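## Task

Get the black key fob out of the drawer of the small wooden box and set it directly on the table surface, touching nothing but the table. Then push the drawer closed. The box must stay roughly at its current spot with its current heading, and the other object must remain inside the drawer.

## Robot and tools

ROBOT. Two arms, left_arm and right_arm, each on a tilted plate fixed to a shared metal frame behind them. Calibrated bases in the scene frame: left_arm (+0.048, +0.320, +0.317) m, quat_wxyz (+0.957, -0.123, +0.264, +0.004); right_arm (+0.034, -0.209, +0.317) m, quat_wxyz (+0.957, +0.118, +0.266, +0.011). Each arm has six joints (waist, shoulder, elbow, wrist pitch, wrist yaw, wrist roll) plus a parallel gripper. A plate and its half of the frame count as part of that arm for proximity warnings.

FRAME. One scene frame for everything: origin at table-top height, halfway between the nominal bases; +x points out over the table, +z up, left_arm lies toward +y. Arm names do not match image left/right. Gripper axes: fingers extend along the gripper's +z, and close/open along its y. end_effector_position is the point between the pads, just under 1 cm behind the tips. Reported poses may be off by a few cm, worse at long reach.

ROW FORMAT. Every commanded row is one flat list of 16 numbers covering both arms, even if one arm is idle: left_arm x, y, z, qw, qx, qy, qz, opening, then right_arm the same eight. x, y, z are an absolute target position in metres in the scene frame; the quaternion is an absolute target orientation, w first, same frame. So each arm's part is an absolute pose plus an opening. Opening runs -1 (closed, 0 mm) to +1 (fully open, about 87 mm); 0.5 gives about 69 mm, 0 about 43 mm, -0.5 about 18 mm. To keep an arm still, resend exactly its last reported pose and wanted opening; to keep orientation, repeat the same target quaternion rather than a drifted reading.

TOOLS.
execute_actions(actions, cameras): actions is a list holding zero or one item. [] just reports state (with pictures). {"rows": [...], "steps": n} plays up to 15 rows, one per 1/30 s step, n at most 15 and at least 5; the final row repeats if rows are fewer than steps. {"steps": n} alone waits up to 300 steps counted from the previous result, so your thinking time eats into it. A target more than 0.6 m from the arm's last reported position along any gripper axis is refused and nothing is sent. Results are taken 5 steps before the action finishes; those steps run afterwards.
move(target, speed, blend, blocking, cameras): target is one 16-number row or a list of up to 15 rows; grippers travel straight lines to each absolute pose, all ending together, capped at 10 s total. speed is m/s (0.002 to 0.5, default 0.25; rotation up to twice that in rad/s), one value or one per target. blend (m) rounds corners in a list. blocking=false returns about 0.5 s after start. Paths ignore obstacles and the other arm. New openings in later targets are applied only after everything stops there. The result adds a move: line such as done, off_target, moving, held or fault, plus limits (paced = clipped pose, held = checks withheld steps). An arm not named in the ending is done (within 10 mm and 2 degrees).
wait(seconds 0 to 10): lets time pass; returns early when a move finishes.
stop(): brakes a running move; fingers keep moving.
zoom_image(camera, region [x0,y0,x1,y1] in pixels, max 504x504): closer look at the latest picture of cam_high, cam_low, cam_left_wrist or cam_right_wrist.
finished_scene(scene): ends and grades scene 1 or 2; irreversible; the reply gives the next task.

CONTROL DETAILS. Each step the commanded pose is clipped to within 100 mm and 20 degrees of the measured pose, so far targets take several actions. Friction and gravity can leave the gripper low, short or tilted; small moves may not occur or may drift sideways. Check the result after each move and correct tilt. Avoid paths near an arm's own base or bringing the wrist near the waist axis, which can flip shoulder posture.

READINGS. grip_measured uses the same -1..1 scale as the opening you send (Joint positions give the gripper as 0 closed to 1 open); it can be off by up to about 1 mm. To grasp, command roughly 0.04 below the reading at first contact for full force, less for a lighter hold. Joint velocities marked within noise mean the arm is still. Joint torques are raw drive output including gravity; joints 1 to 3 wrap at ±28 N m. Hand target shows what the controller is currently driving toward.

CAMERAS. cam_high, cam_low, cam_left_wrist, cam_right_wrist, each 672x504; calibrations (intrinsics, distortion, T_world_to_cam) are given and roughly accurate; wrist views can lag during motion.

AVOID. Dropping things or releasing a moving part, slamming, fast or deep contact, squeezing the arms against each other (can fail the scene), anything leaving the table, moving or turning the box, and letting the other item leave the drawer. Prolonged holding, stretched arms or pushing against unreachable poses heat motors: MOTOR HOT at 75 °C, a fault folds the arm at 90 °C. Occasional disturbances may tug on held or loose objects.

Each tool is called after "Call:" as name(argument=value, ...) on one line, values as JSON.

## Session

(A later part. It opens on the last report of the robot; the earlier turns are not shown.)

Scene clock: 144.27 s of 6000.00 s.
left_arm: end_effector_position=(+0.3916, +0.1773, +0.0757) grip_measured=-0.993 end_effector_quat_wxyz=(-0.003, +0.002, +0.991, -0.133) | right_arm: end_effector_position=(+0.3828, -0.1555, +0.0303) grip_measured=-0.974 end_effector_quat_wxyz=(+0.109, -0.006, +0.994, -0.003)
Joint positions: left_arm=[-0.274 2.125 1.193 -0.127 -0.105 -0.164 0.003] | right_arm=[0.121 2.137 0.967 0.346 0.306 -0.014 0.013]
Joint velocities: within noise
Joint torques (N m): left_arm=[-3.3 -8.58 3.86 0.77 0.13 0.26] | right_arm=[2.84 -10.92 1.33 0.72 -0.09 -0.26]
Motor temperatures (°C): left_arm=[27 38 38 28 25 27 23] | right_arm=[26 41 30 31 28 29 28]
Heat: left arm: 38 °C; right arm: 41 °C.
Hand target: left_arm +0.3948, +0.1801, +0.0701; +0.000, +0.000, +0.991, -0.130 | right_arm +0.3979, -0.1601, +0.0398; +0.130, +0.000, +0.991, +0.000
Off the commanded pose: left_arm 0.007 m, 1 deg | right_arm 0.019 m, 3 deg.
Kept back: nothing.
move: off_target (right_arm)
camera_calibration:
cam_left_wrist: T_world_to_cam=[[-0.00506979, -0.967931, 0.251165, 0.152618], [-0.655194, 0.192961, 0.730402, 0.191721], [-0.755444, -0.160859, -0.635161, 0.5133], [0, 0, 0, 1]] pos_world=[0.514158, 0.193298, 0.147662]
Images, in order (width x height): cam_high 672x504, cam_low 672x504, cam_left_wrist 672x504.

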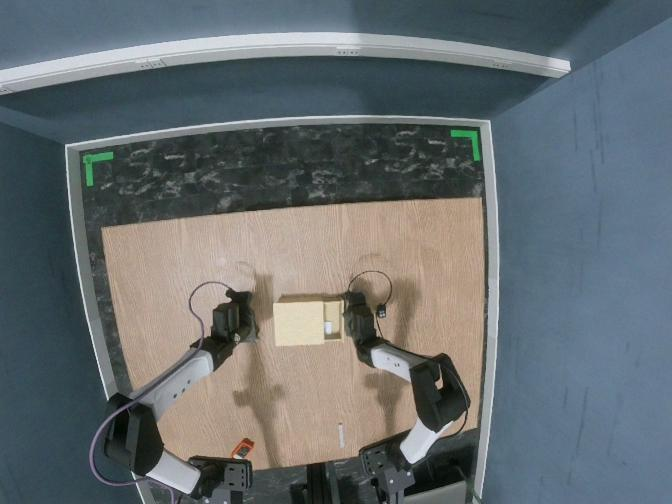

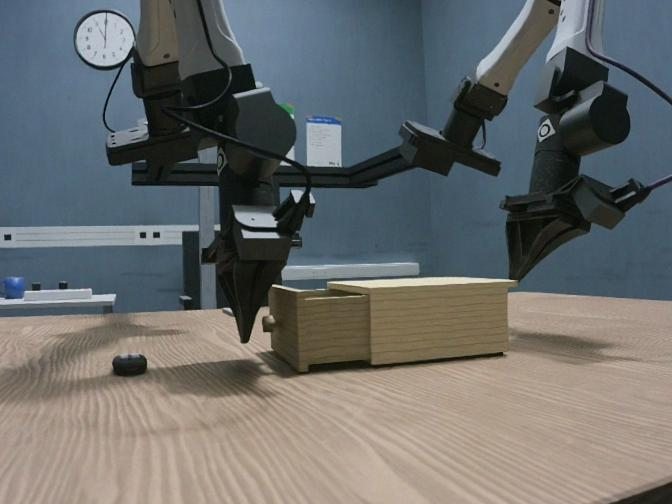

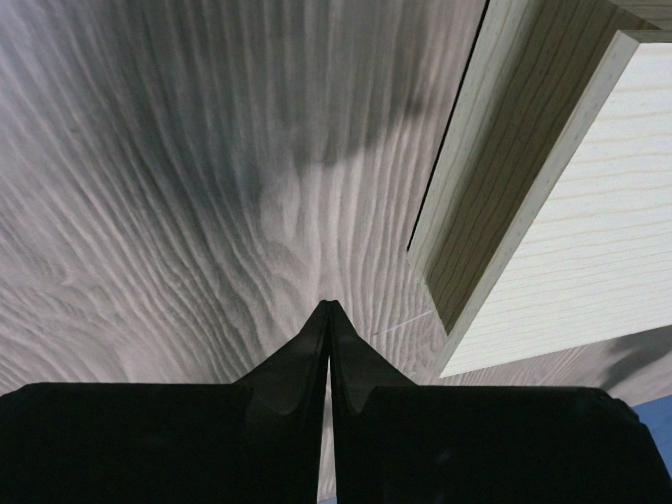

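Call:
move(target=[[0.395,0.18,0.048,0,0,0.9914,-0.1305,-1,0.398,-0.160,0.040,0.1305,0,0.9914,0,-1],[0.393,0.145,0.048,0,0,0.9914,-0.1305,-1,0.398,-0.160,0.040,0.1305,0,0.9914,0,-1]], speed=0.06, cameras=["cam_low", "cam_high", "cam_left_wrist"])

Scene clock: 145.87 s of 6000.00 s.
left_arm: end_effector_position=(+0.3928, +0.1459, +0.0533) grip_measured=-0.993 end_effector_quat_wxyz=(-0.001, +0.003, +0.990, -0.139) | right_arm: end_effector_position=(+0.3828, -0.1555, +0.0303) grip_measured=-0.974 end_effector_quat_wxyz=(+0.109, -0.006, +0.994, -0.003)
Joint positions: left_arm=[-0.32 2.246 1.275 -0.086 -0.116 -0.199 0.003] | right_arm=[0.121 2.137 0.967 0.346 0.306 -0.014 0.013]
Joint velocities: within noise
Joint torques (N m): left_arm=[-5.14 -8.51 3.84 0.78 -0.02 0.11] | right_arm=[2.81 -10.8 1.31 0.72 -0.08 -0.23]
Motor temperatures (°C): left_arm=[27 39 38 29 25 27 23] | right_arm=[26 42 30 31 28 29 28]
Heat: left arm: 39 °C; right arm: 42 °C.
Hand target: left_arm +0.3930, +0.1451, +0.0481; +0.000, +0.000, +0.991, -0.131 | right_arm +0.3979, -0.1601, +0.0398; +0.130, +0.000, +0.991, +0.000
Off the commanded pose: left_arm 0.005 m, 1 deg | right_arm 0.019 m, 3 deg.
Kept back: nothing.
move: off_target (right_arm)
camera_calibration:
cam_left_wrist: T_world_to_cam=[[-0.00925569, -0.964613, 0.263508, 0.12831], [-0.658526, 0.204187, 0.724328, 0.214913], [-0.752501, -0.166823, -0.637112, 0.494765], [0, 0, 0, 1]] pos_world=[0.515025, 0.162425, 0.125743]
Images, in order (width x height): cam_high 672x504, cam_low 672x504, cam_left_wrist 672x504.

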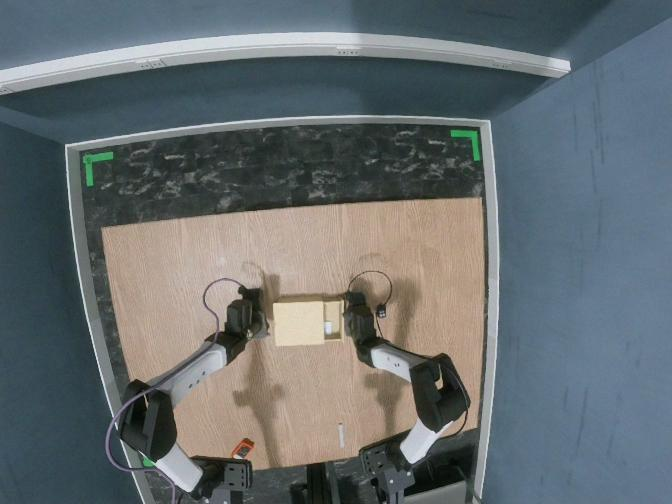

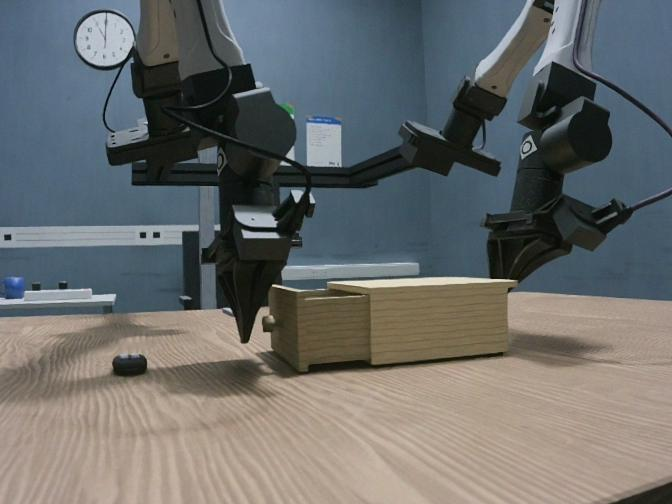

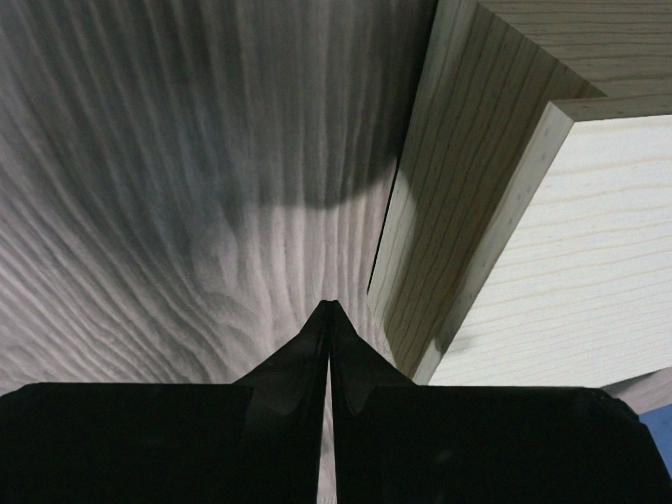

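Call:
move(target=[[0.393,0.118,0.048,0,0,0.9914,-0.1305,-1,0.398,-0.165,0.040,0.1305,0,0.9914,0,-1]], speed=0.04, cameras=["cam_low", "cam_high"])

Scene clock: 147.30 s of 6000.00 s.
left_arm: end_effector_position=(+0.3975, +0.1217, +0.0520) grip_measured=-0.993 end_effector_quat_wxyz=(+0.006, +0.000, +0.991, -0.136) | right_arm: end_effector_position=(+0.3828, -0.1589, +0.0293) grip_measured=-0.974 end_effector_quat_wxyz=(+0.108, -0.006, +0.994, -0.002)
Joint positions: left_arm=[-0.372 2.291 1.331 -0.089 -0.151 -0.248 0.003] | right_arm=[0.11 2.137 0.967 0.347 0.298 -0.023 0.013]
Joint velocities: within noise
Joint torques (N m): left_arm=[-6.04 -8.53 4.11 0.66 0.06 0.09] | right_arm=[2.45 -11.15 0.79 0.74 -0.13 -0.26]
Motor temperatures (°C): left_arm=[27 39 38 29 25 27 23] | right_arm=[26 42 30 31 28 29 28]
Heat: left arm: 39 °C; right arm: 42 °C.
Hand target: left_arm +0.3929, +0.1181, +0.0481; +0.000, +0.000, +0.991, -0.131 | right_arm +0.3978, -0.1649, +0.0397; +0.130, +0.000, +0.991, +0.000
Off the commanded pose: left_arm 0.007 m, 1 deg | right_arm 0.020 m, 3 deg.
Kept back: nothing.
move: off_target (right_arm)
Images, in order (width x height): cam_high 672x504, cam_low 672x504.

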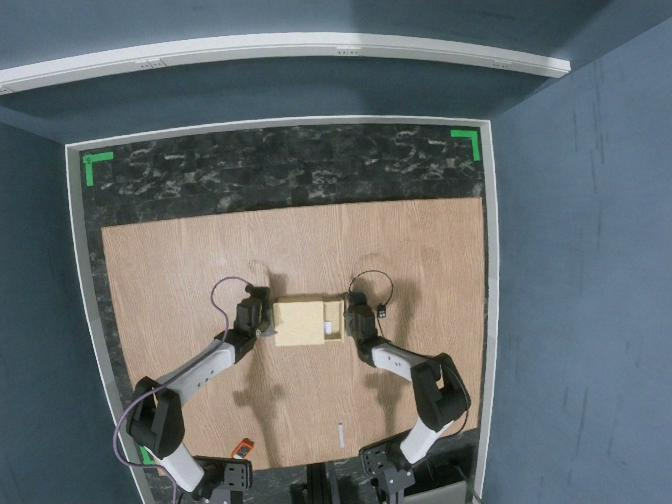

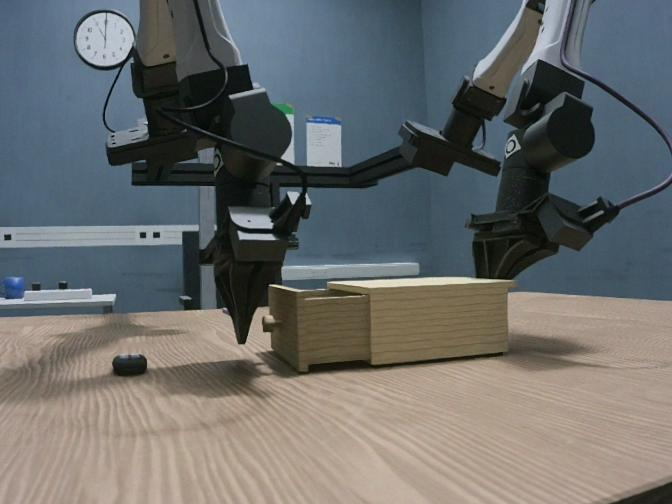

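Call:
move(target=[[0.391,0.103,0.046,0,0,0.9914,-0.1305,-1,0.398,-0.170,0.040,0.1305,0,0.9914,0,-1]], speed=0.03, cameras=["cam_low", "cam_high"])

Scene clock: 148.37 s of 6000.00 s.
left_arm: end_effector_position=(+0.3978, +0.1228, +0.0485) grip_measured=-0.993 end_effector_quat_wxyz=(+0.006, +0.001, +0.994, -0.110) | right_arm: end_effector_position=(+0.3813, -0.1641, +0.0293) grip_measured=-0.974 end_effector_quat_wxyz=(+0.107, -0.006, +0.994, -0.002)
Joint positions: left_arm=[-0.387 2.31 1.358 -0.113 -0.208 -0.261 0.003] | right_arm=[0.097 2.131 0.959 0.349 0.288 -0.033 0.013]
Joint velocities: within noise
Joint torques (N m): left_arm=[-7.57 -7.84 4.15 0.84 0.39 -0.11] | right_arm=[2.47 -11.12 1.29 0.73 -0.12 -0.28]
Motor temperatures (°C): left_arm=[27 39 38 29 25 27 23] | right_arm=[26 42 30 31 28 29 28]
Heat: left arm: 39 °C; right arm: 42 °C.
Hand target: left_arm +0.3907, +0.1037, +0.0468; +0.000, +0.000, +0.991, -0.130 | right_arm +0.3977, -0.1700, +0.0397; +0.130, +0.000, +0.991, +0.000
Off the commanded pose: left_arm 0.021 m, 2 deg | right_arm 0.021 m, 3 deg.
Kept back: nothing.
move: off_target (left_arm, right_arm)
Images, in order (width x height): cam_high 672x504, cam_low 672x504.

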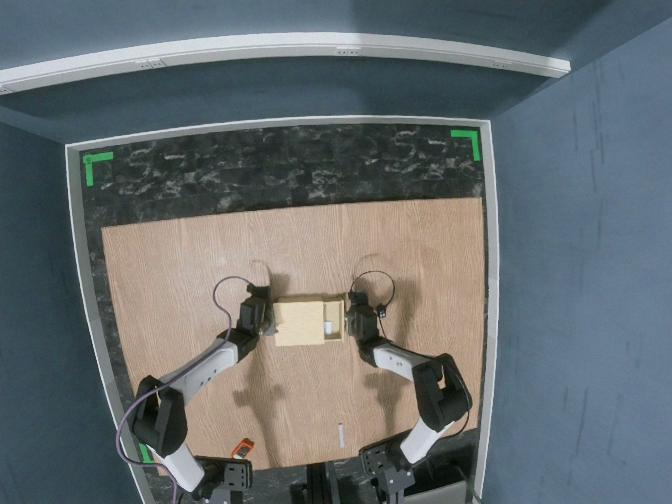

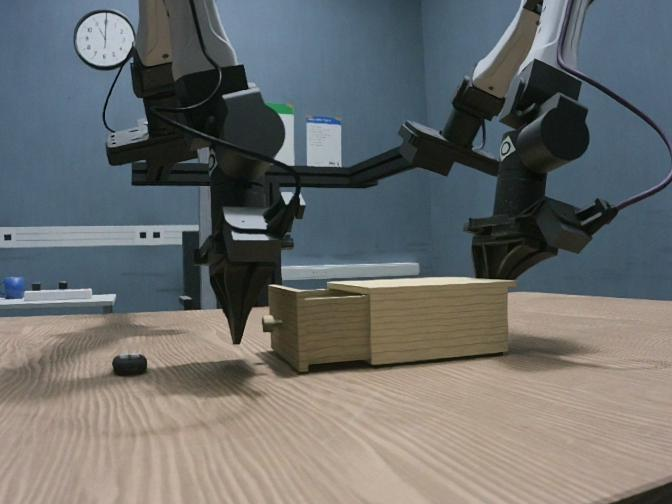

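Call:
move(target=[[0.391,0.090,0.046,0,0,0.9914,-0.1305,-1,0.398,-0.175,0.040,0.1305,0,0.9914,0,-1]], speed=0.03, cameras=["cam_low", "cam_high"])

Scene clock: 149.30 s of 6000.00 s.
left_arm: end_effector_position=(+0.3974, +0.1234, +0.0486) grip_measured=-0.993 end_effector_quat_wxyz=(+0.003, +0.005, +0.996, -0.089) | right_arm: end_effector_position=(+0.3811, -0.1687, +0.0279) grip_measured=-0.974 end_effector_quat_wxyz=(+0.105, -0.006, +0.994, -0.002)
Joint positions: left_arm=[-0.402 2.323 1.385 -0.151 -0.254 -0.271 0.003] | right_arm=[0.083 2.131 0.959 0.35 0.28 -0.042 0.013]
Joint velocities: within noise
Joint torques (N m): left_arm=[-8.64 -7.31 4.23 1.1 0.68 -0.24] | right_arm=[2.4 -11.52 0.8 0.74 -0.14 -0.24]
Motor temperatures (°C): left_arm=[27 40 38 29 25 27 23] | right_arm=[26 42 30 31 28 28 28]
Heat: left arm: 40 °C; right arm: 42 °C.
Hand target: left_arm +0.3900, +0.0917, +0.0480; -0.001, +0.001, +0.992, -0.130 | right_arm +0.3978, -0.1750, +0.0396; +0.130, +0.000, +0.991, +0.000
Off the commanded pose: left_arm 0.034 m, 5 deg | right_arm 0.022 m, 3 deg.
Kept back: nothing.
move: off_target (left_arm, right_arm)
Images, in order (width x height): cam_high 672x504, cam_low 672x504.

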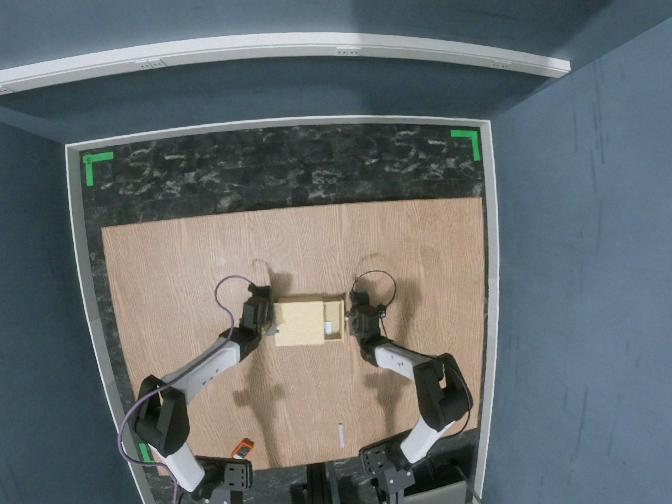

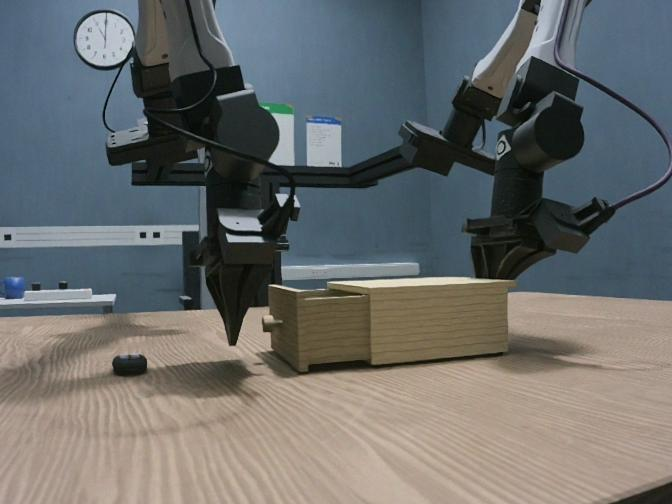

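Call:
move(target=[[0.391,0.076,0.046,0,0,0.9914,-0.1305,-1,0.398,-0.175,0.045,0.1305,0,0.9914,0,-1]], speed=0.03, cameras=["cam_low", "cam_high"])

Scene clock: 150.33 s of 6000.00 s.
left_arm: end_effector_position=(+0.3948, +0.1080, +0.0486) grip_measured=-0.993 end_effector_quat_wxyz=(-0.002, +0.008, +0.996, -0.091) | right_arm: end_effector_position=(+0.3844, -0.1701, +0.0338) grip_measured=-0.974 end_effector_quat_wxyz=(+0.111, -0.005, +0.994, -0.001)
Joint positions: left_arm=[-0.432 2.352 1.422 -0.173 -0.262 -0.296 0.003] | right_arm=[0.083 2.107 0.947 0.35 0.279 -0.043 0.013]
Joint velocities: within noise
Joint torques (N m): left_arm=[-8.64 -7.57 4.49 1.16 0.64 -0.21] | right_arm=[2.74 -11.19 1.17 0.63 -0.12 -0.22]
Motor temperatures (°C): left_arm=[27 40 38 29 25 27 23] | right_arm=[26 42 30 31 28 28 28]
Heat: left arm: 40 °C; right arm: 42 °C.
Hand target: left_arm +0.3900, +0.0776, +0.0479; -0.001, +0.001, +0.992, -0.130 | right_arm +0.3977, -0.1749, +0.0446; +0.130, +0.000, +0.991, +0.000
Off the commanded pose: left_arm 0.032 m, 5 deg | right_arm 0.018 m, 2 deg.
Kept back: nothing.
move: off_target (left_arm, right_arm)
Images, in order (width x height): cam_high 672x504, cam_low 672x504.

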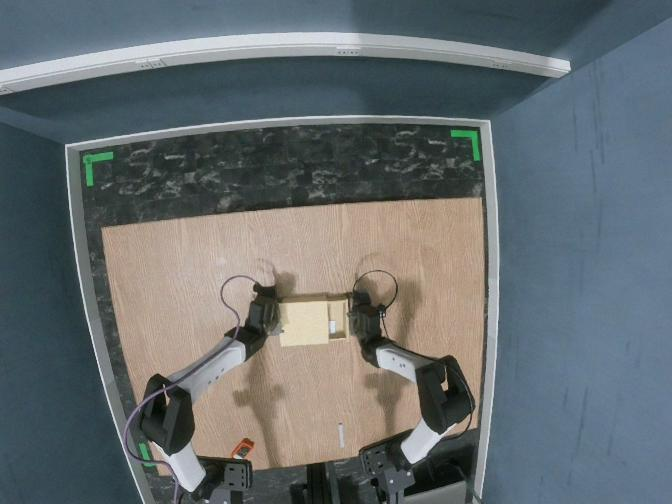

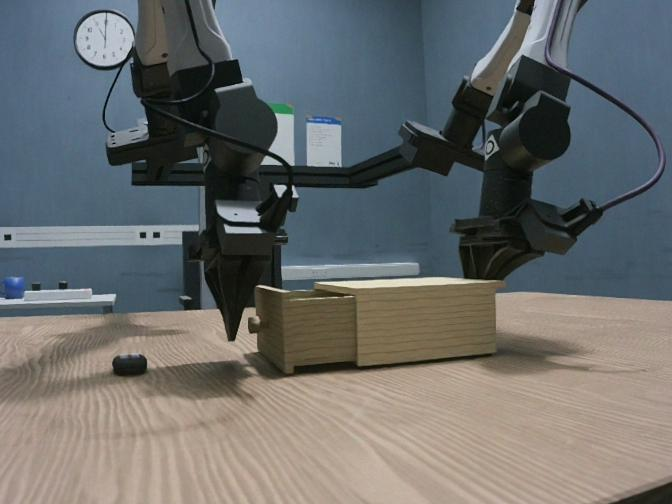

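Call:
move(target=[0.391,0.090,0.046,0,0,0.9914,-0.1305,-1,0.402,-0.165,0.043,0.1305,0,0.9914,0,-1], speed=0.04, cameras=["cam_high","cam_low"])

Scene clock: 151.80 s of 6000.00 s.
left_arm: end_effector_position=(+0.3943, +0.1083, +0.0479) grip_measured=-0.993 end_effector_quat_wxyz=(+0.000, +0.009, +0.996, -0.091) | right_arm: end_effector_position=(+0.3901, -0.1673, +0.0350) grip_measured=-0.974 end_effector_quat_wxyz=(+0.117, -0.004, +0.993, +0.001)
Joint positions: left_arm=[-0.432 2.352 1.418 -0.166 -0.262 -0.292 0.003] | right_arm=[0.089 2.107 0.959 0.349 0.279 -0.04 0.013]
Joint velocities: within noise
Joint torques (N m): left_arm=[-6.2 -9.32 2.33 1.21 0.74 0] | right_arm=[4.53 -9.76 2.93 0.56 0.08 -0.07]
Motor temperatures (°C): left_arm=[28 40 38 29 25 27 23] | right_arm=[26 42 30 31 28 28 28]
Heat: left arm: 40 °C; right arm: 42 °C.
Hand target: left_arm +0.3909, +0.0906, +0.0471; -0.001, +0.001, +0.992, -0.129 | right_arm +0.4018, -0.1649, +0.0429; +0.131, +0.000, +0.991, +0.000
Off the commanded pose: left_arm 0.019 m, 5 deg | right_arm 0.015 m, 2 deg.
Kept back: nothing.
move: off_target (left_arm, right_arm)
Images, in order (width x height): cam_high 672x504, cam_low 672x504.

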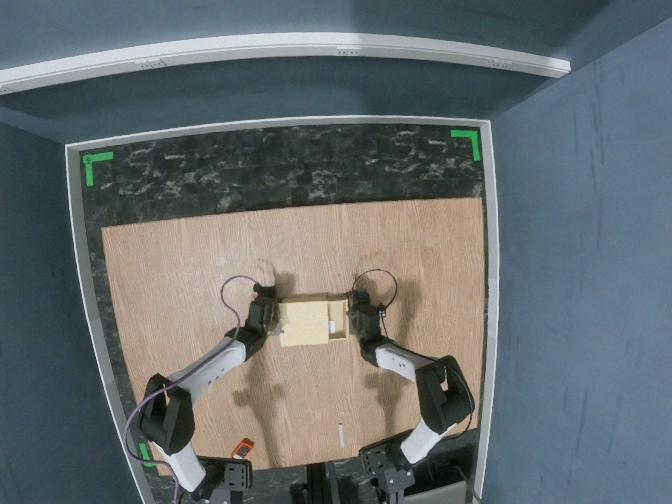

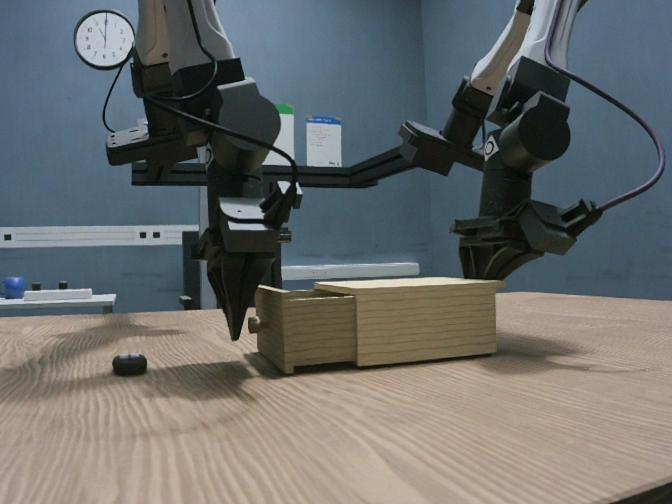

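Call:
move(target=[[0.391,0.085,0.046,0,0,0.9914,-0.1305,-1,0.402,-0.145,0.042,0.1305,0,0.9914,0,-1],[0.391,0.080,0.046,0,0,0.9914,-0.1305,-1,0.402,-0.125,0.042,0.1305,0,0.9914,0,-1]], speed=0.03, blend=0.01, cameras=["cam_high","cam_low"])

Scene clock: 153.60 s of 6000.00 s.
left_arm: end_effector_position=(+0.3944, +0.1082, +0.0479) grip_measured=-0.993 end_effector_quat_wxyz=(+0.000, +0.009, +0.996, -0.091) | right_arm: end_effector_position=(+0.3973, -0.1597, +0.0447) grip_measured=-0.974 end_effector_quat_wxyz=(+0.122, +0.004, +0.991, -0.050)
Joint positions: left_arm=[-0.432 2.352 1.418 -0.165 -0.262 -0.293 0.003] | right_arm=[0.162 2.107 0.99 0.31 0.431 0.017 0.013]
Joint velocities: within noise
Joint torques (N m): left_arm=[-7.94 -8.06 4.27 1.09 0.67 -0.2] | right_arm=[7.91 -6.39 3.97 0.7 -0.68 0.17]
Motor temperatures (°C): left_arm=[28 41 38 29 25 27 23] | right_arm=[26 42 30 31 28 28 28]
Heat: left arm: 41 °C; right arm: 42 °C.
Hand target: left_arm +0.3904, +0.0812, +0.0477; -0.001, +0.001, +0.992, -0.130 | right_arm +0.4005, -0.1260, +0.0441; +0.129, -0.001, +0.992, +0.000
Off the commanded pose: left_arm 0.028 m, 5 deg | right_arm 0.035 m, 6 deg.
Kept back: nothing.
move: off_target (left_arm, right_arm)
Images, in order (width x height): cam_high 672x504, cam_low 672x504.

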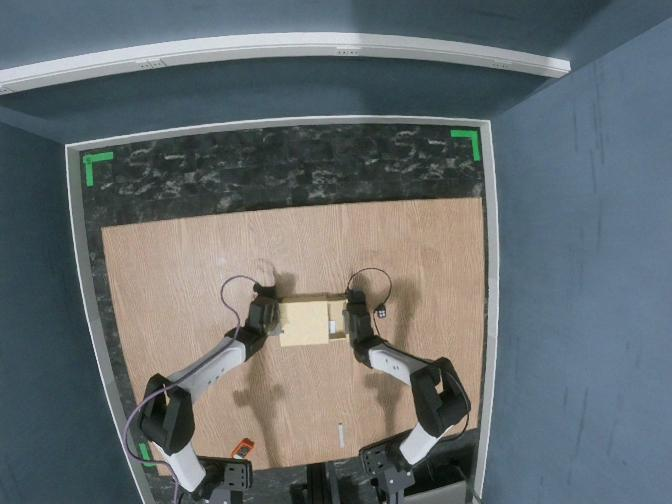

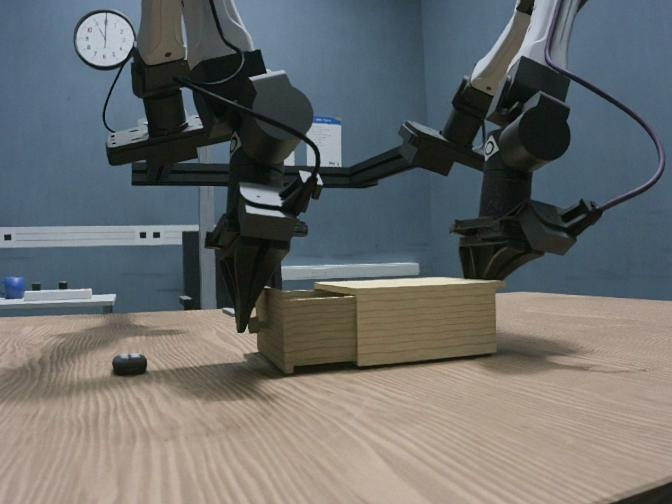

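Call:
move(target=[[0.391,0.075,0.046,0,0,0.9914,-0.1305,-1,0.402,-0.115,0.033,0.1305,0,0.9914,0,-1],[0.391,0.070,0.046,0,0,0.9914,-0.1305,-1,0.402,-0.105,0.033,0.1305,0,0.9914,0,-1]], speed=0.03, blend=0.005, cameras=["cam_high","cam_low"])

Scene clock: 155.13 s of 6000.00 s.
left_arm: end_effector_position=(+0.3945, +0.1086, +0.0481) grip_measured=-0.993 end_effector_quat_wxyz=(-0.004, +0.009, +0.997, -0.081) | right_arm: end_effector_position=(+0.4002, -0.1422, +0.0390) grip_measured=-0.974 end_effector_quat_wxyz=(+0.126, +0.004, +0.990, -0.061)
Joint positions: left_arm=[-0.438 2.36 1.437 -0.192 -0.283 -0.303 0.003] | right_arm=[0.21 2.159 1.036 0.307 0.486 0.049 0.013]
Joint velocities: within noise
Joint torques (N m): left_arm=[-9.2 -7.46 4.7 1.21 0.75 -0.26] | right_arm=[7.76 -5.96 4.15 0.73 -0.86 0.16]
Motor temperatures (°C): left_arm=[28 41 38 29 25 27 23] | right_arm=[26 42 30 31 28 28 28]
Heat: left arm: 41 °C; right arm: 42 °C.
Hand target: left_arm +0.3899, +0.0722, +0.0488; -0.002, +0.001, +0.992, -0.130 | right_arm +0.4005, -0.1062, +0.0360; +0.129, +0.000, +0.992, -0.001
Off the commanded pose: left_arm 0.039 m, 6 deg | right_arm 0.038 m, 7 deg.
Kept back: nothing.
move: off_target (left_arm, right_arm)
Images, in order (width x height): cam_high 672x504, cam_low 672x504.

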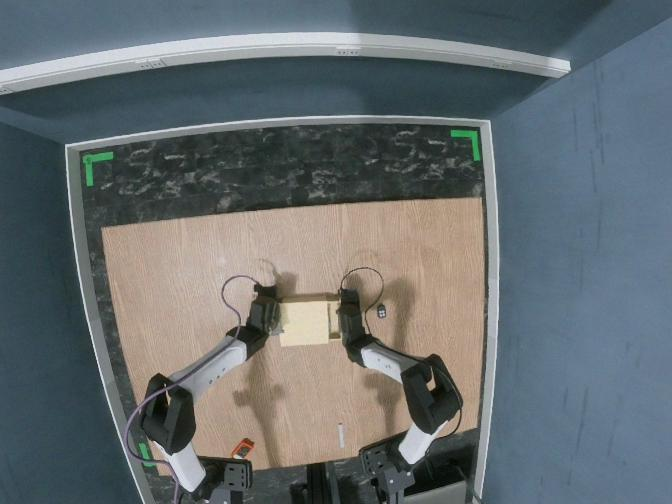

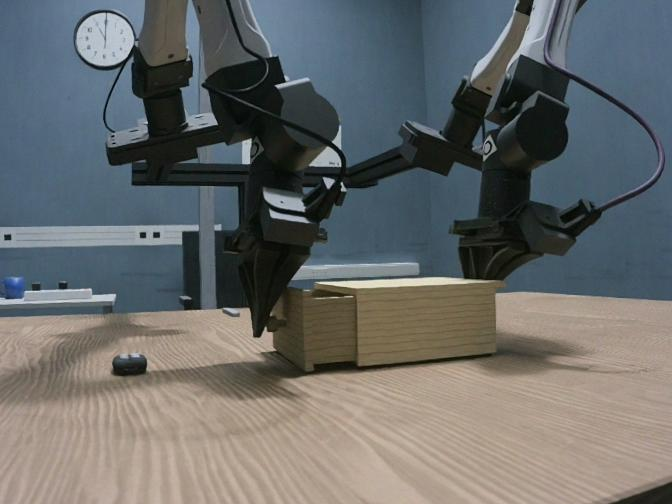

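Call:
move(target=[[0.391,0.070,0.046,0,0,0.9914,-0.1305,-1,0.402,-0.095,0.034,0.1305,0,0.9914,0,-1],[0.391,0.068,0.046,0,0,0.9914,-0.1305,-1,0.402,-0.083,0.034,0.1305,0,0.9914,0,-1]], speed=0.03, blend=0.005, cameras=["cam_high","cam_low"])

Scene clock: 156.43 s of 6000.00 s.
left_arm: end_effector_position=(+0.3944, +0.1087, +0.0481) grip_measured=-0.993 end_effector_quat_wxyz=(-0.004, +0.010, +0.997, -0.078) | right_arm: end_effector_position=(+0.4013, -0.1221, +0.0386) grip_measured=-0.974 end_effector_quat_wxyz=(+0.126, +0.004, +0.990, -0.058)
Joint positions: left_arm=[-0.44 2.363 1.442 -0.198 -0.29 -0.304 0.003] | right_arm=[0.256 2.188 1.072 0.282 0.511 0.089 0.013]
Joint velocities: within noise
Joint torques (N m): left_arm=[-9.39 -7.46 4.7 1.24 0.79 -0.3] | right_arm=[8.7 -6.09 4.18 0.71 -0.77 0.19]
Motor temperatures (°C): left_arm=[28 41 38 29 25 27 23] | right_arm=[27 41 30 31 28 28 28]
Heat: left arm: 41 °C; right arm: 41 °C.
Hand target: left_arm +0.3897, +0.0704, +0.0491; -0.002, +0.001, +0.992, -0.129 | right_arm +0.4004, -0.0844, +0.0369; +0.129, -0.001, +0.992, -0.001
Off the commanded pose: left_arm 0.041 m, 6 deg | right_arm 0.039 m, 7 deg.
Kept back: nothing.
move: off_target (left_arm, right_arm)
Images, in order (width x height): cam_high 672x504, cam_low 672x504.

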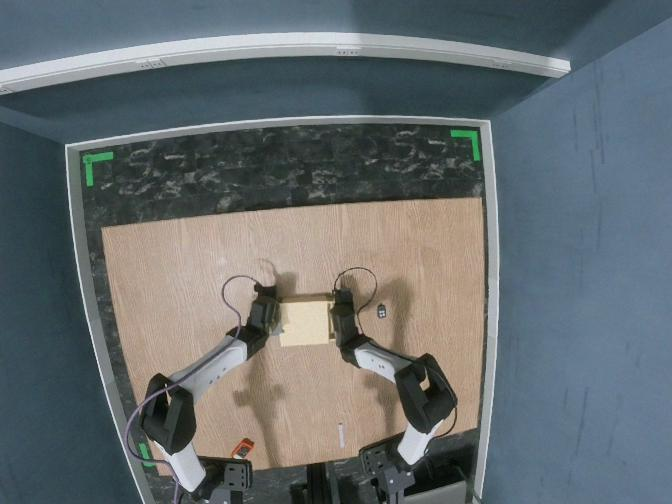

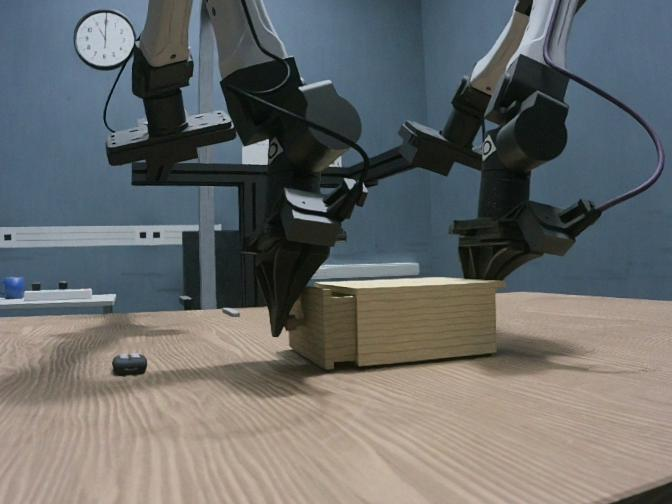

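Call:
move(target=[[0.391,0.068,0.046,0,0,0.9914,-0.1305,-1,0.402,-0.083,0.034,0.130,0.0114,0.9877,0.0864,-1],[0.391,0.068,0.046,0,0,0.9914,-0.1305,-1,0.402,-0.075,0.034,0.130,0.0114,0.9877,0.0864,-1]], speed=0.05, blend=0.002, cameras=["cam_high","cam_low"])

Scene clock: 159.00 s of 6000.00 s.
left_arm: end_effector_position=(+0.3944, +0.1086, +0.0482) grip_measured=-0.993 end_effector_quat_wxyz=(-0.004, +0.009, +0.997, -0.078) | right_arm: end_effector_position=(+0.3997, -0.1109, +0.0310) grip_measured=-0.974 end_effector_quat_wxyz=(+0.123, +0.015, +0.992, +0.018)
Joint positions: left_arm=[-0.441 2.363 1.442 -0.199 -0.29 -0.305 0.003] | right_arm=[0.21 2.188 1.051 0.323 0.332 0.09 0.013]
Joint velocities: within noise
Joint torques (N m): left_arm=[-9.32 -7.49 4.74 1.24 0.81 -0.3] | right_arm=[7.28 -7.54 2.43 0.83 -1.15 0.11]
Motor temperatures (°C): left_arm=[29 42 38 29 25 27 23] | right_arm=[27 41 30 31 28 28 28]
Heat: left arm: 42 °C; right arm: 41 °C.
Hand target: left_arm +0.3898, +0.0702, +0.0492; -0.002, +0.001, +0.992, -0.130 | right_arm +0.4009, -0.0762, +0.0363; +0.128, +0.011, +0.988, +0.084
Off the commanded pose: left_arm 0.041 m, 6 deg | right_arm 0.036 m, 8 deg.
Kept back: nothing.
move: off_target (left_arm, right_arm)
Images, in order (width x height): cam_high 672x504, cam_low 672x504.

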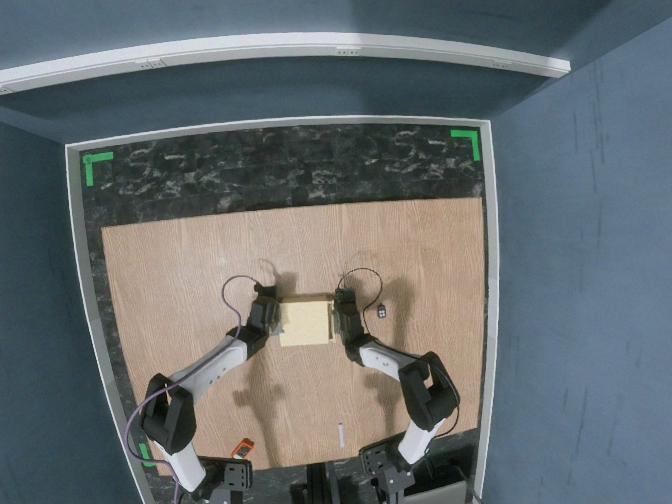

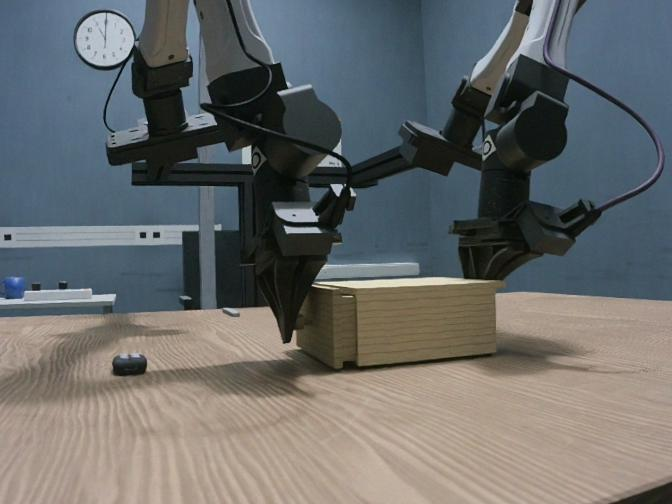

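Call:
zoom_image(camera="cam_low", region=[230, 230, 430, 380])

Call:
zoom_image(camera="cam_high", region=[260, 270, 400, 370])

Scaled by 2.520 from the camera's 672x504 image, which has a finer 960x720 frame.

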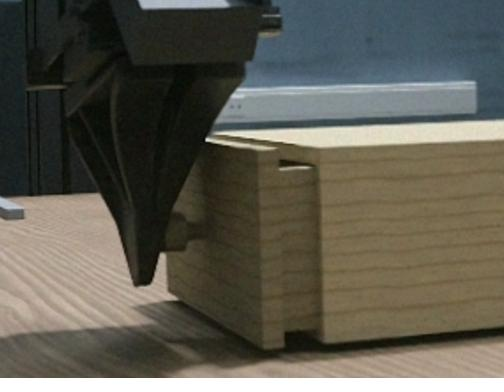

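Scaled by 3.600 from the camera's 672x504 image, which has a finer 960x720 frame.

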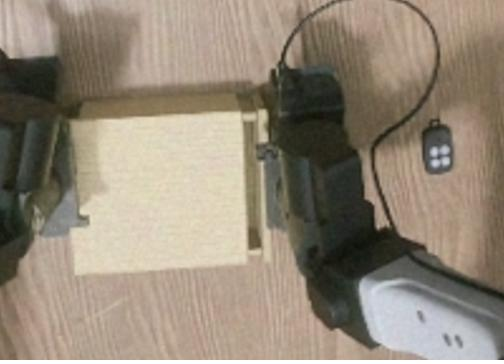

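Call:
move(target=[[0.391,0.066,0.046,0,0,0.9914,-0.1305,-1,0.402,-0.068,0.044,0.130,0.0171,0.9836,0.129,-1],[0.391,0.064,0.046,0,0,0.9914,-0.1305,-1,0.402,-0.062,0.044,0.130,0.0171,0.9836,0.129,-1]], speed=0.05, blend=0.002, cameras=["cam_high","cam_low"])

Call:
zoom_image(camera="cam_low", region=[230, 230, 430, 380])

Call:
zoom_image(camera="cam_high", region=[260, 270, 400, 370])

Scene clock: 160.70 s of 6000.00 s.
left_arm: end_effector_position=(+0.3944, +0.1088, +0.0482) grip_measured=-0.993 end_effector_quat_wxyz=(-0.005, +0.011, +0.997, -0.071) | right_arm: end_effector_position=(+0.3989, -0.0960, +0.0320) grip_measured=-0.974 end_effector_quat_wxyz=(+0.125, +0.022, +0.990, +0.060)
Joint positions: left_arm=[-0.445 2.367 1.452 -0.211 -0.303 -0.307 0.003] | right_arm=[0.21 2.188 1.04 0.347 0.251 0.109 0.013]
Joint velocities: within noise
Joint torques (N m): left_arm=[-9.76 -7.39 4.77 1.29 0.89 -0.34] | right_arm=[7.32 -9.37 1.84 0.7 -1.21 0.12]
Motor temperatures (°C): left_arm=[29 42 38 29 25 27 23] | right_arm=[27 41 30 31 28 28 28]
Heat: left arm: 42 °C; right arm: 41 °C.
Hand target: left_arm +0.3895, +0.0667, +0.0497; -0.002, +0.002, +0.992, -0.129 | right_arm +0.4011, -0.0632, +0.0452; +0.129, +0.016, +0.983, +0.127
Off the commanded pose: left_arm 0.045 m, 7 deg | right_arm 0.036 m, 8 deg.
Kept back: nothing.
move: off_target (left_arm, right_arm)
Images, in order (width x height): cam_high 672x504, cam_low 672x504.

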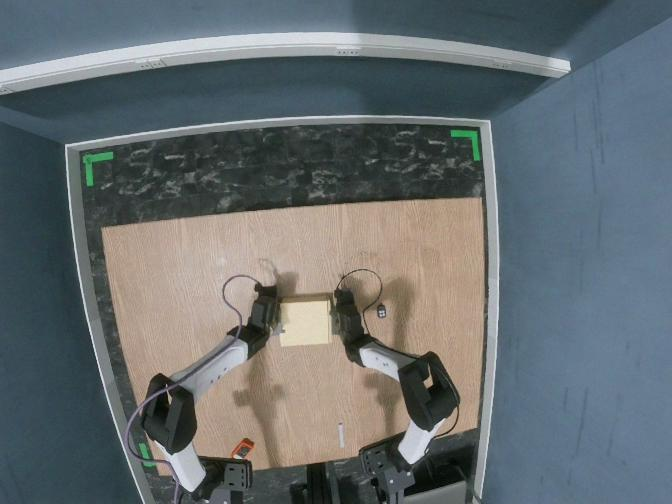

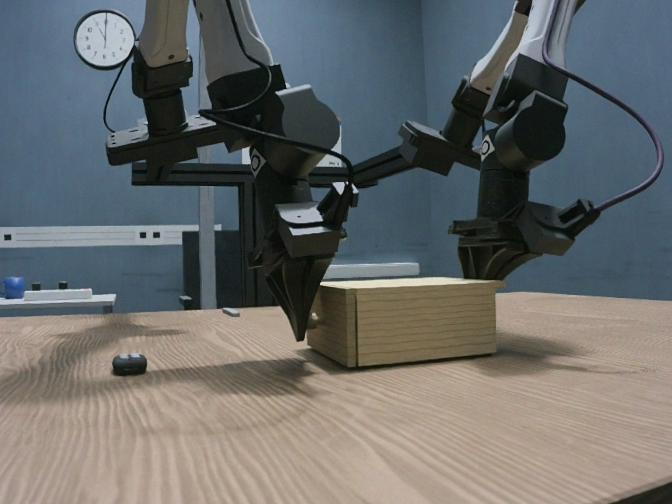

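Scaled by 2.520 from the camera's 672x504 image, which has a finer 960x720 frame.

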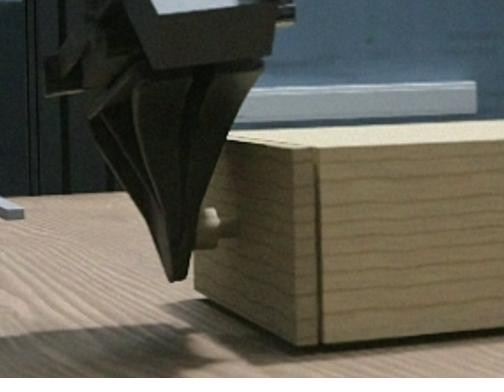

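Scaled by 3.600 from the camera's 672x504 image, which has a finer 960x720 frame.

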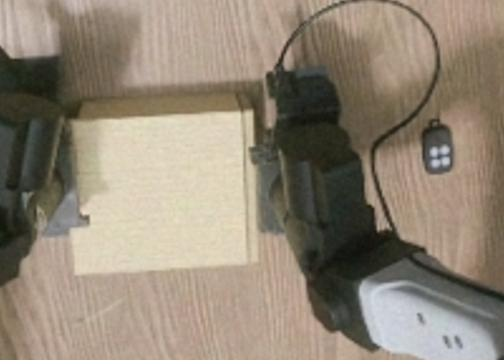

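Call:
move(target=[0.391,0.060,0.046,0,0,0.9914,-0.1305,-1,0.402,-0.050,0.046,0.130,0.0171,0.9836,0.129,-1], speed=0.03, cameras=["cam_high","cam_low"])

Call:
zoom_image(camera="cam_low", region=[280, 260, 400, 380])

Call:
zoom_image(camera="cam_high", region=[260, 270, 400, 370])

Scene clock: 161.63 s of 6000.00 s.
left_arm: end_effector_position=(+0.3944, +0.1090, +0.0484) grip_measured=-0.993 end_effector_quat_wxyz=(-0.006, +0.013, +0.998, -0.065) | right_arm: end_effector_position=(+0.3987, -0.0929, +0.0330) grip_measured=-0.974 end_effector_quat_wxyz=(+0.125, +0.028, +0.990, +0.062)
Joint positions: left_arm=[-0.449 2.372 1.462 -0.224 -0.317 -0.31 0.003] | right_arm=[0.216 2.188 1.04 0.347 0.254 0.126 0.013]
Joint velocities: within noise
Joint torques (N m): left_arm=[-9.99 -7.3 4.79 1.37 0.99 -0.37] | right_arm=[9.66 -8.88 2.86 0.63 -1.02 0.14]
Motor temperatures (°C): left_arm=[29 42 38 29 25 27 23] | right_arm=[27 42 30 31 28 28 28]
Heat: left arm: 42 °C; right arm: 42 °C.
Hand target: left_arm +0.3892, +0.0633, +0.0505; -0.003, +0.002, +0.992, -0.129 | right_arm +0.4005, -0.0518, +0.0475; +0.129, +0.016, +0.983, +0.128
Off the commanded pose: left_arm 0.049 m, 8 deg | right_arm 0.045 m, 8 deg.
Kept back: nothing.
move: off_target (left_arm, right_arm)
Images, in order (width x height): cam_high 672x504, cam_low 672x504.

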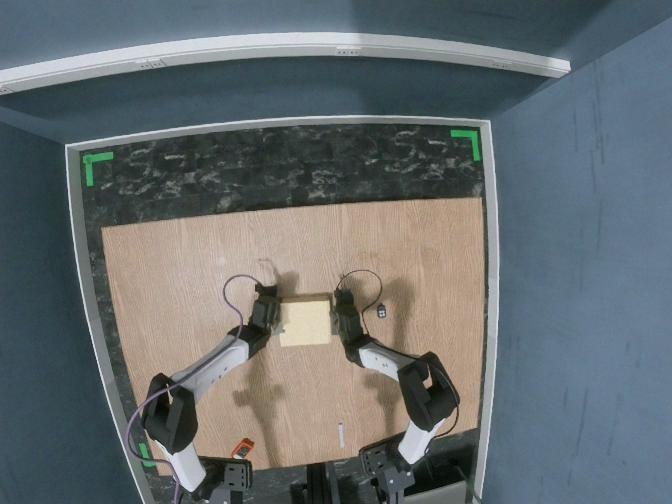

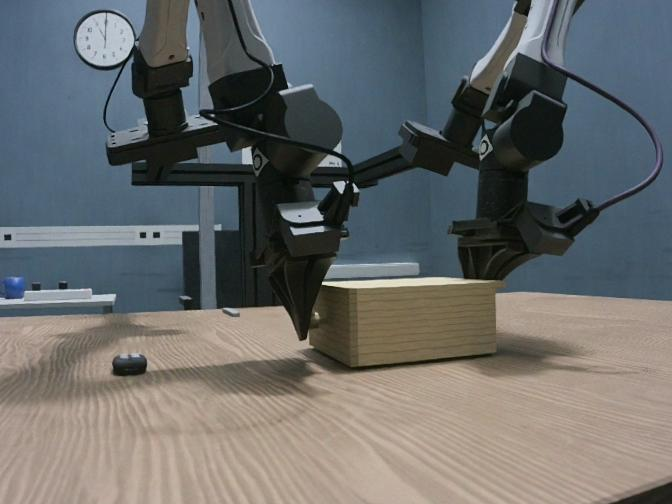

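Scaled by 4.200 from the camera's 672x504 image, which has a finer 960x720 frame.

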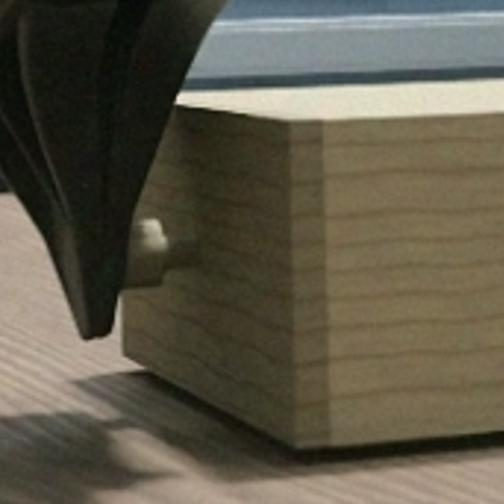

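Scaled by 3.600 from the camera's 672x504 image, which has a finer 960x720 frame.

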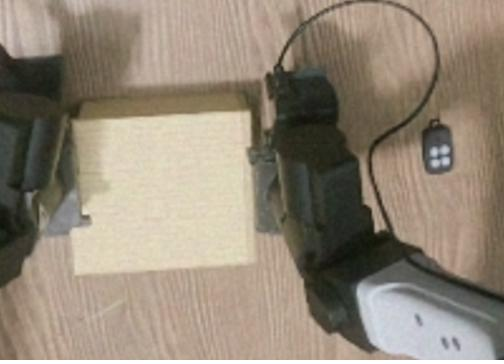

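Call:
move(target=[[0.391,0.095,0.046,0,0,0.9914,-0.1305,-1,0.402,-0.085,0.046,0.130,0.0171,0.9836,0.129,-1],[0.391,0.130,0.048,0,0,0.9914,-0.1305,-1,0.402,-0.120,0.048,0.130,0.0171,0.9836,0.129,-1],[0.391,0.165,0.055,0,0,0.9914,-0.1305,-1,0.402,-0.150,0.060,0.130,0.0171,0.9836,0.129,-1]], speed=0.05, blend=0.01, cameras=["cam_high","cam_low"])

Scene clock: 164.27 s of 6000.00 s.
left_arm: end_effector_position=(+0.3806, +0.1622, +0.0485) grip_measured=-0.993 end_effector_quat_wxyz=(-0.014, +0.004, +0.993, -0.121) | right_arm: end_effector_position=(+0.3930, -0.1446, +0.0489) grip_measured=-0.974 end_effector_quat_wxyz=(+0.118, +0.018, +0.985, +0.126)
Joint positions: left_arm=[-0.297 2.239 1.239 -0.087 -0.135 -0.185 0.003] | right_arm=[0.034 2.052 0.94 0.316 -0.005 -0.006 0.013]
Joint velocities: within noise
Joint torques (N m): left_arm=[-3.62 -12.12 1.91 0.74 0.26 0.29] | right_arm=[2.14 -11.19 1.44 0.53 -0.23 -0.3]
Motor temperatures (°C): left_arm=[29 43 38 29 25 27 23] | right_arm=[27 42 30 31 28 28 28]
Heat: left arm: 43 °C; right arm: 42 °C.
Hand target: left_arm +0.3910, +0.1649, +0.0549; +0.000, +0.000, +0.991, -0.130 | right_arm +0.4019, -0.1498, +0.0595; +0.130, +0.017, +0.983, +0.129
Off the commanded pose: left_arm 0.013 m, 2 deg | right_arm 0.015 m, 1 deg.
Kept back: nothing.
move: off_target (left_arm, right_arm)
Images, in order (width x height): cam_high 672x504, cam_low 672x504.

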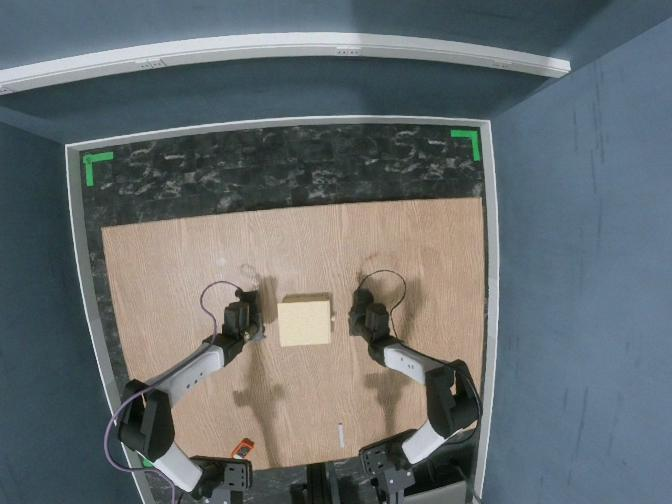

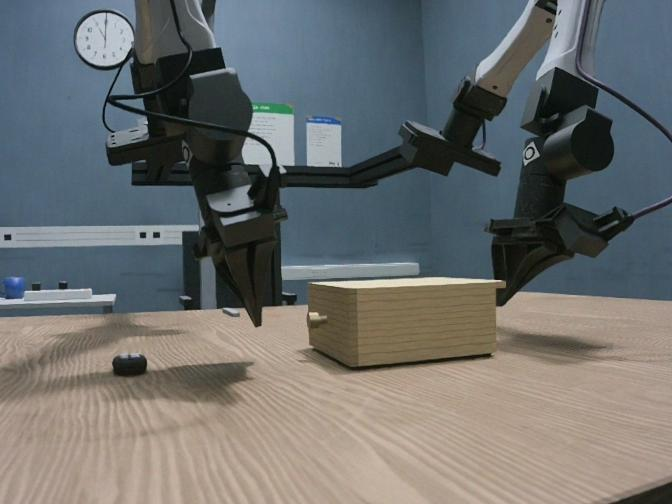

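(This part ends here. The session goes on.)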